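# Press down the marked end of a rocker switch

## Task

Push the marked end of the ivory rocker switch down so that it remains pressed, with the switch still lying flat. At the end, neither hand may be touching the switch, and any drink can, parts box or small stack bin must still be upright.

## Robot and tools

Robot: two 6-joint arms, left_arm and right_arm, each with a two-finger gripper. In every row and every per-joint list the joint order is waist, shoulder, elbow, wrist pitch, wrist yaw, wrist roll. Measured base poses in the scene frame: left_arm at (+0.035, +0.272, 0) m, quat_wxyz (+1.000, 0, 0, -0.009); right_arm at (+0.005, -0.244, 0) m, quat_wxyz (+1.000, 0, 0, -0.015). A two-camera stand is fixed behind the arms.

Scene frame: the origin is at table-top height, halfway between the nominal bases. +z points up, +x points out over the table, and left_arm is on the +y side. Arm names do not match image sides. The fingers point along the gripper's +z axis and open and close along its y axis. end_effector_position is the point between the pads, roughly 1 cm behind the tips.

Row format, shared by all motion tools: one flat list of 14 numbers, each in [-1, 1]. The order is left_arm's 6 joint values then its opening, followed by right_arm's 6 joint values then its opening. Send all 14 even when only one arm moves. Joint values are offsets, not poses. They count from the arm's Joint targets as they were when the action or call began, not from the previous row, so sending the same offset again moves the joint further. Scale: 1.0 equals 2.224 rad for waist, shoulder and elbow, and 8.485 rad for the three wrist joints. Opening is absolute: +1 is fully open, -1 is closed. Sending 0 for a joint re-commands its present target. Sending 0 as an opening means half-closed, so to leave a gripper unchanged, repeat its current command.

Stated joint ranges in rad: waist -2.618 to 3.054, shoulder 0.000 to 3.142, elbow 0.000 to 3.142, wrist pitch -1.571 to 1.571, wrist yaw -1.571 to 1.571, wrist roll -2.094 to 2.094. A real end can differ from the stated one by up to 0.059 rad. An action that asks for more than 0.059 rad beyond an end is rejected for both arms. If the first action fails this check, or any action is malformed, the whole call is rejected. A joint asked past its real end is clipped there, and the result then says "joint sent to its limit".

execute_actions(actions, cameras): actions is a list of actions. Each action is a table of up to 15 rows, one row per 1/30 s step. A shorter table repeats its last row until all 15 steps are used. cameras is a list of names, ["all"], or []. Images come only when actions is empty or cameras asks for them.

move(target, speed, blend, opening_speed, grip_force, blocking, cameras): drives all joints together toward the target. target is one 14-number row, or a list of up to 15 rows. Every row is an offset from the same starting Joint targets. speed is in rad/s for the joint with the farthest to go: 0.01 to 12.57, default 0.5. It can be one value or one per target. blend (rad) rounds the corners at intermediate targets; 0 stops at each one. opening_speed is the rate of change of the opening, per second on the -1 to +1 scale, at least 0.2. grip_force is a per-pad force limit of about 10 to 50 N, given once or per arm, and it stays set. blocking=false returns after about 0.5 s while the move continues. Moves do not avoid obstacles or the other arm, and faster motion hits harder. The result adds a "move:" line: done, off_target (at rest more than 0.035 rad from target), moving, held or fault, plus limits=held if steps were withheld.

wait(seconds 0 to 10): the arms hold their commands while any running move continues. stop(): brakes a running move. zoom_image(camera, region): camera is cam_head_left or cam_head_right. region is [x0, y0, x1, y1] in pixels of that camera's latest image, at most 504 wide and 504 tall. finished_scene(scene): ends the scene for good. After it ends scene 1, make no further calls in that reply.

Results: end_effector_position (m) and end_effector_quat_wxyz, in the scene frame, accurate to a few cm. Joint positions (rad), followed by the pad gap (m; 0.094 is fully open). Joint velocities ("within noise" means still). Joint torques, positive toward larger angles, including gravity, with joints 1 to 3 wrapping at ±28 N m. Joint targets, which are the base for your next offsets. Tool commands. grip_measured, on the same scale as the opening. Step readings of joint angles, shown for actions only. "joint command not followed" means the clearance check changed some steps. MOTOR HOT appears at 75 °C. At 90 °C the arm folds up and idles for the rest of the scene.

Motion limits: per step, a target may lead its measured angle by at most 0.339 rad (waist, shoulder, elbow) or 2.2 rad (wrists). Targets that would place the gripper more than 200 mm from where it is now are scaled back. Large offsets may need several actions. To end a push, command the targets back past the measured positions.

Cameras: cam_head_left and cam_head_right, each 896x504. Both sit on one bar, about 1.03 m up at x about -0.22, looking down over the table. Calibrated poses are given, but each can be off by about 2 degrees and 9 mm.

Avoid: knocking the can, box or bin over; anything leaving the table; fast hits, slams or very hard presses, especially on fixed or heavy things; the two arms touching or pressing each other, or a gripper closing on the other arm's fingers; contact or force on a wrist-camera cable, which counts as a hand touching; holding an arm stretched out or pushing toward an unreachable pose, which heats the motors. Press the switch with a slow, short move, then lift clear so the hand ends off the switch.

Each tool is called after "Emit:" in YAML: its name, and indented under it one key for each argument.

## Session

Emit:
execute_actions:
  actions: []
  cameras: ["all"]

Scene clock: 0.00 s.
left_arm: end_effector_position=(+0.4273, +0.2847, +0.1115) grip_measured=+1.000 end_effector_quat_wxyz=(+0.604, -0.041, +0.796, +0.012) | right_arm: end_effector_position=(+0.4166, -0.2796, +0.1148) grip_measured=+1.000 end_effector_quat_wxyz=(+0.620, +0.064, +0.780, -0.054)
Joint positions: left_arm=[0.015 1.501 0.327 0.9 -0.072 -0.052 0.094] | right_arm=[-0.001 1.617 0.385 1.003 0.134 0.026 0.094]
Joint velocities: within noise
Joint torques (N m): no reading
Heat: left arm: 24 °C; right arm: 29 °C.
Joint targets: left_arm=[0.015 1.492 0.336 0.909 -0.072 -0.052] | right_arm=[-0.001 1.609 0.393 1.009 0.134 0.026]
Tool commands: left_gripper/opening=+1.0 right_gripper/opening=+1.0

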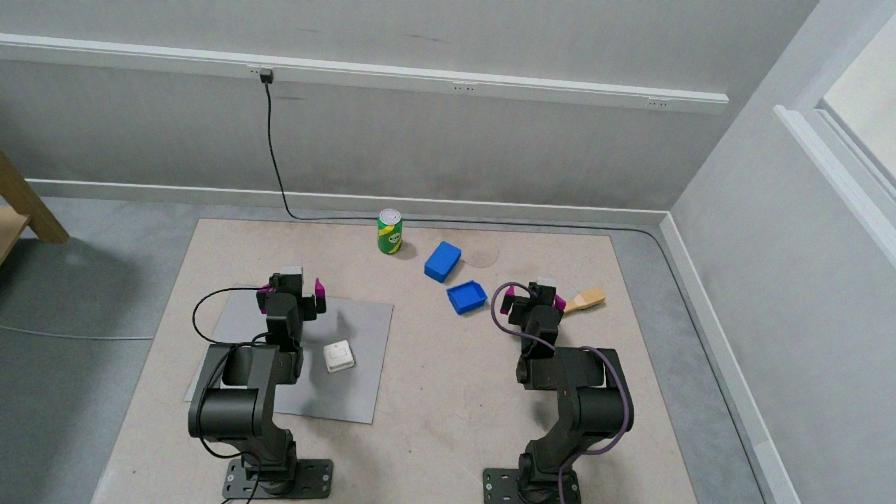

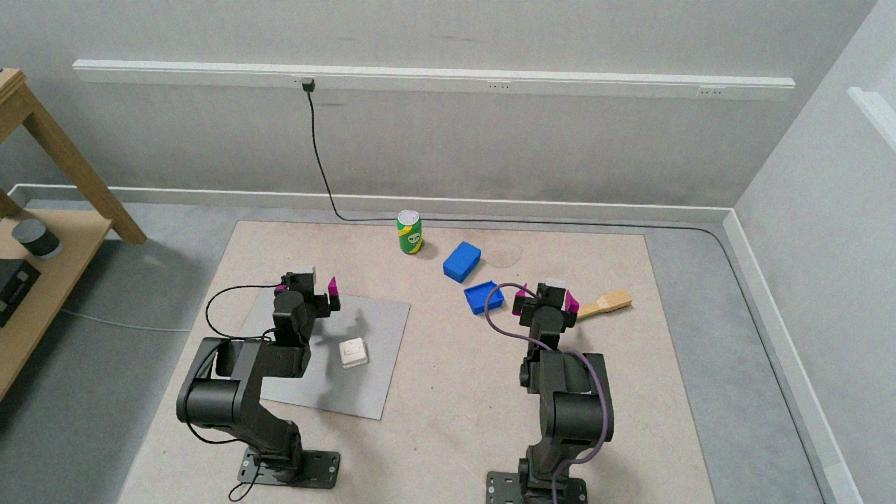

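Switch visible. Zoom.

Emit:
zoom_image:
  camera: "cam_head_left"
  region: [318, 335, 358, 375]

Emit:
zoom_image:
  camera: "cam_head_right"
  region: [333, 333, 373, 373]

Scaled by 12.600 from the camera's 896x504 image, which has a finer 1280x720 frame.

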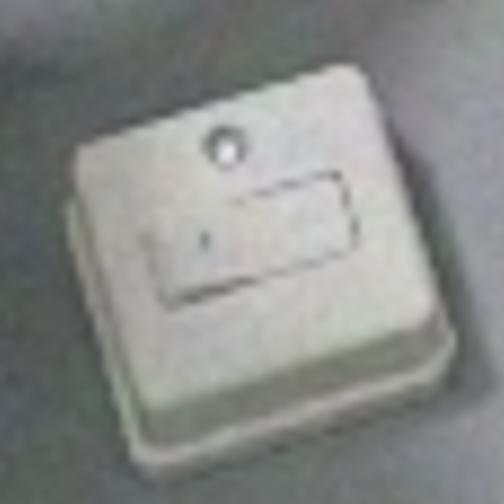

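Scaled by 12.600 from the camera's 896x504 image, which has a finer 1280x720 frame.

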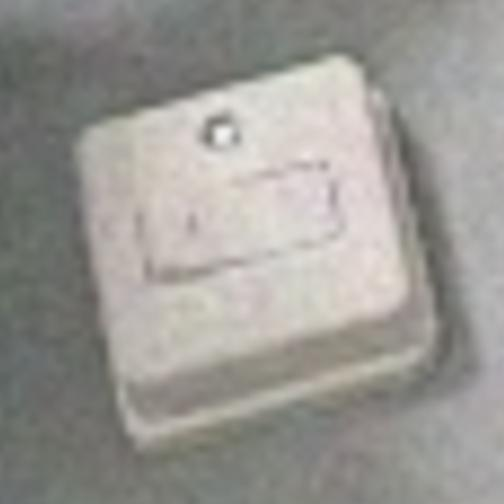

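Emit:
move:
  target:
    - [-0.0697,-0.0863,0.2536,-0.1661,0.0085,0.0061,-1.0,0,0,0,0,0,0,1.0]
    - [-0.1394,0.0396,0.3467,-0.2358,0.0094,0.0061,-1.0,0,0,0,0,0,0,1.0]
  speed: [1.2, 0.8]
  blend: [0.2, 0]
  opening_speed: 1.2
  cameras: ["all"]

Emit:
zoom_image:
  camera: "cam_head_left"
  region: [308, 325, 368, 385]

Emit:
zoom_image:
  camera: "cam_head_right"
  region: [323, 323, 383, 383]

Scene clock: 8.57 s.
left_arm: end_effector_position=(+0.2860, +0.1931, +0.0700) grip_measured=-0.995 end_effector_quat_wxyz=(-0.001, +0.148, +0.989, +0.001) | right_arm: end_effector_position=(+0.4166, -0.2796, +0.1147) grip_measured=+1.000 end_effector_quat_wxyz=(+0.620, +0.064, +0.780, -0.054)
Joint positions: left_arm=[-0.291 1.569 1.08 -1.084 -0.001 -0.012 0] | right_arm=[-0.001 1.617 0.385 1.002 0.134 0.026 0.094]
Joint torques (N m): left_arm=[-0.39 -4.51 9.22 0.44 0.11 0.09] | right_arm=[0.01 -5.33 5.97 2.14 0.02 -0.03]
Heat: left arm: 25 °C; right arm: 29 °C.
Joint targets: left_arm=[-0.295 1.580 1.107 -1.091 0.008 -0.001] | right_arm=[-0.001 1.609 0.393 1.009 0.134 0.026]
move: done

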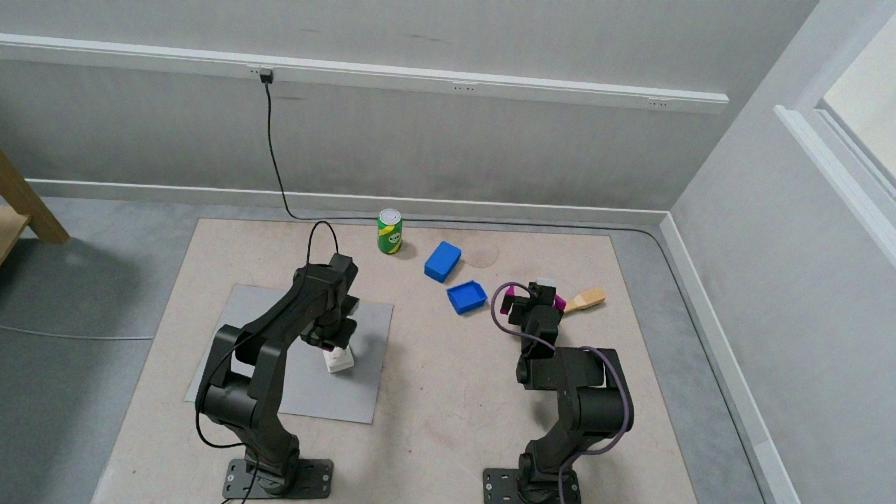

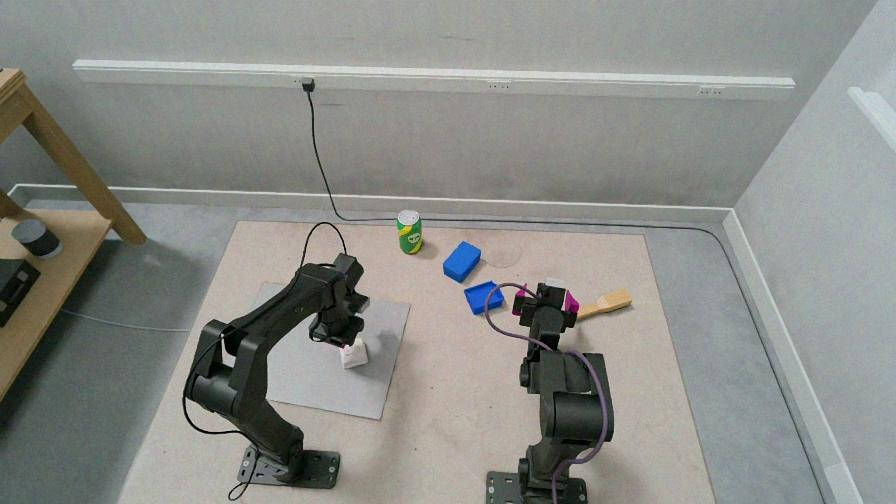

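Scaled by 8.400 from the camera's 896x504 image, which has a finer 1280x720 frame.

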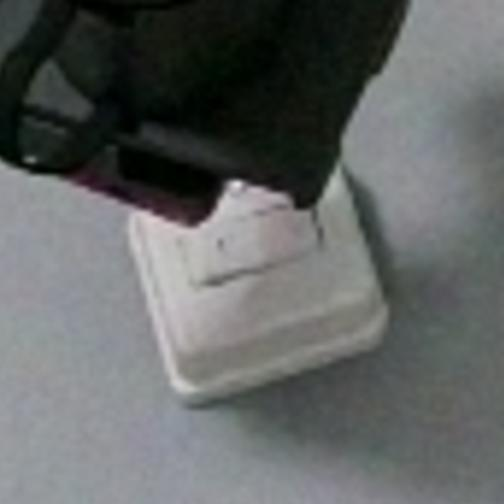

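Scaled by 8.400 from the camera's 896x504 image, which has a finer 1280x720 frame.

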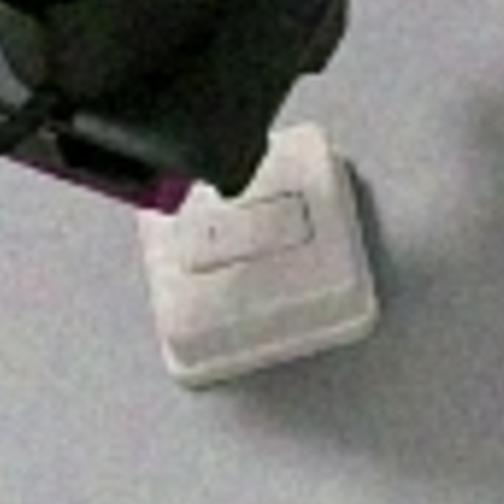

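Emit:
move:
  target:
    - [-0.0049,0.0166,-0.0247,0.00955,0,0,-1.0,0,0,0,0,0,0,1.0]
    - [-0.0049,0.0306,-0.0567,0.02145,0,0,-1.0,0,0,0,0,0,0,1.0]
  speed: [0.2, 0.06]
  blend: [0.01, 0]
  cameras: ["cam_head_left", "cam_head_right"]

Emit:
zoom_image:
  camera: "cam_head_right"
  region: [333, 333, 373, 373]

Emit:
zoom_image:
  camera: "cam_head_left"
  region: [318, 335, 358, 375]

Scene clock: 20.20 s.
left_arm: end_effector_position=(+0.2885, +0.1898, +0.0368) grip_measured=-0.995 end_effector_quat_wxyz=(-0.003, +0.152, +0.988, +0.001) | right_arm: end_effector_position=(+0.4166, -0.2796, +0.1147) grip_measured=+1.000 end_effector_quat_wxyz=(+0.620, +0.064, +0.780, -0.054)
Joint positions: left_arm=[-0.3 1.626 1 -0.951 -0.001 -0.012 0] | right_arm=[-0.001 1.617 0.385 1.002 0.134 0.026 0.094]
Joint torques (N m): left_arm=[-0.64 -3.99 4.52 0.91 0.12 0.08] | right_arm=[-0.01 -5.31 5.98 2.14 0.01 -0.02]
Heat: left arm: 26 °C; right arm: 31 °C.
Joint targets: left_arm=[-0.306 1.648 0.981 -0.909 0.007 -0.001] | right_arm=[-0.001 1.609 0.393 1.009 0.134 0.026]
move: off_target (left_arm); left_arm: the wrist pitch is farthest, 0.042 rad from its target

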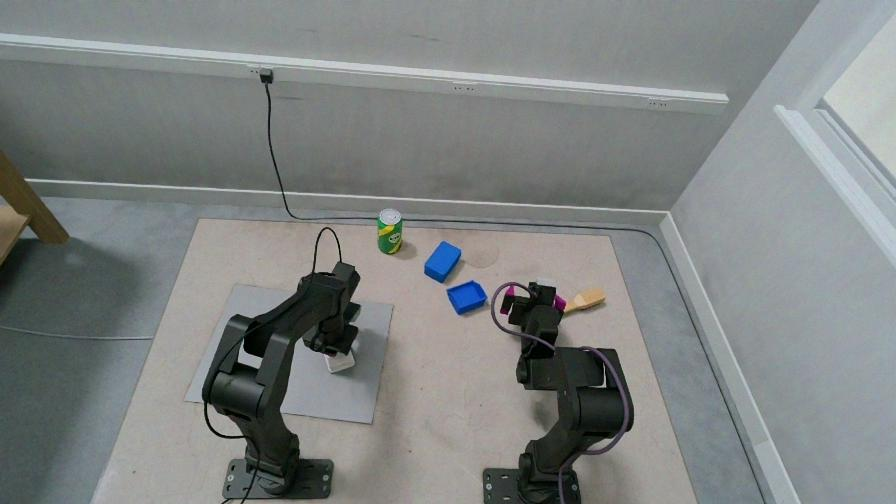

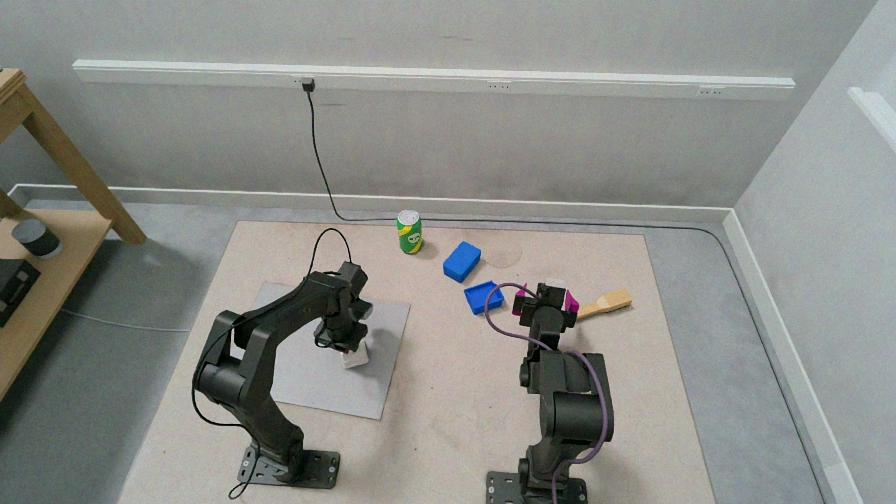

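Scaled by 12.600 from the camera's 896x504 image, which has a finer 1280x720 frame.

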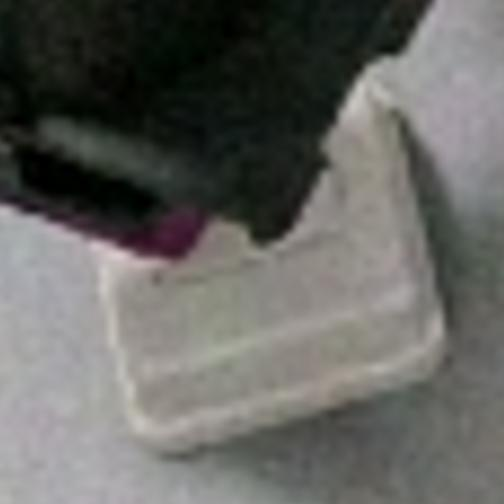

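Scaled by 12.600 from the camera's 896x504 image, which has a finer 1280x720 frame.

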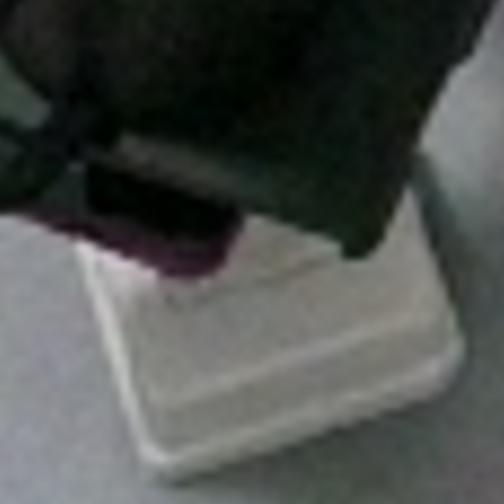

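Emit:
move:
  target:
    - [0,-0.0306,0.0567,-0.02145,0,0,-1.0,0,0,0,0,0,0,1.0]
    - [0.18,-0.112,0.05,-0.0215,0,0,-1.0,0,0,0,0,0,0,1.0]
  speed: [0.3, 0.8]
  blend: [0.06, 0]
  cameras: ["cam_head_left", "cam_head_right"]

Emit:
zoom_image:
  camera: "cam_head_right"
  region: [333, 333, 373, 373]

Emit:
zoom_image:
  camera: "cam_head_left"
  region: [318, 335, 358, 375]

Scene clock: 23.73 s.
left_arm: end_effector_position=(+0.3006, +0.2914, +0.1047) grip_measured=-0.995 end_effector_quat_wxyz=(+0.069, -0.042, +0.997, -0.001) | right_arm: end_effector_position=(+0.4166, -0.2796, +0.1147) grip_measured=+1.000 end_effector_quat_wxyz=(+0.620, +0.064, +0.780, -0.054)
Joint positions: left_arm=[0.091 1.423 1.077 -1.086 0.006 -0.011 0] | right_arm=[-0.001 1.617 0.385 1.002 0.134 0.026 0.094]
Joint torques (N m): left_arm=[0.17 -6.41 8.32 0.73 0.04 0.08] | right_arm=[-0.01 -5.31 5.97 2.15 0.02 -0.02]
Heat: left arm: 26 °C; right arm: 31 °C.
Joint targets: left_arm=[0.094 1.399 1.092 -1.092 0.008 -0.001] | right_arm=[-0.001 1.609 0.393 1.009 0.134 0.026]
move: done

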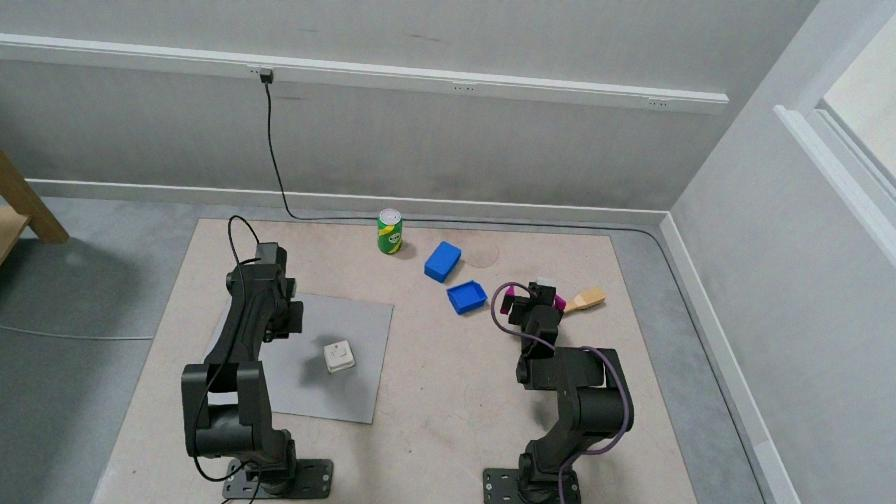

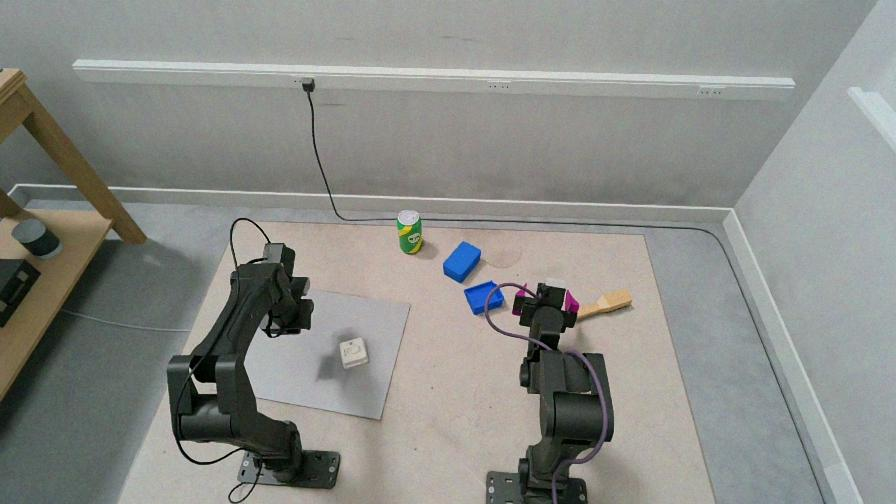

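Scaled by 12.600 from the camera's 896x504 image, which has a finer 1280x720 frame.

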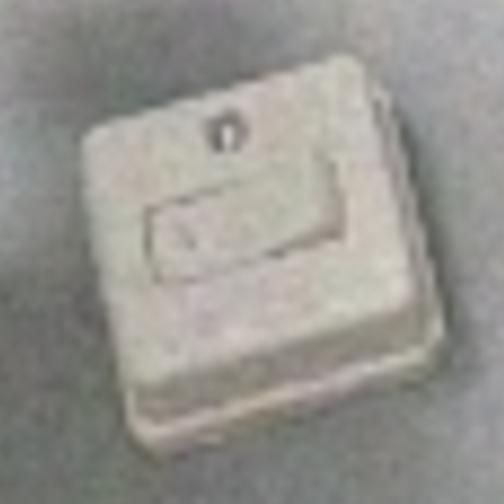

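Scaled by 12.600 from the camera's 896x504 image, which has a finer 1280x720 frame.

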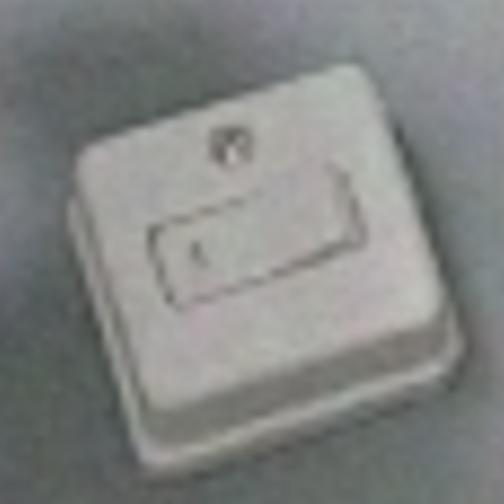

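The marked end is down, the other end is raised, and the arm is clear of the switch.

Emit:
finished_scene:
  scene: 3

The scene is finished: the task was done.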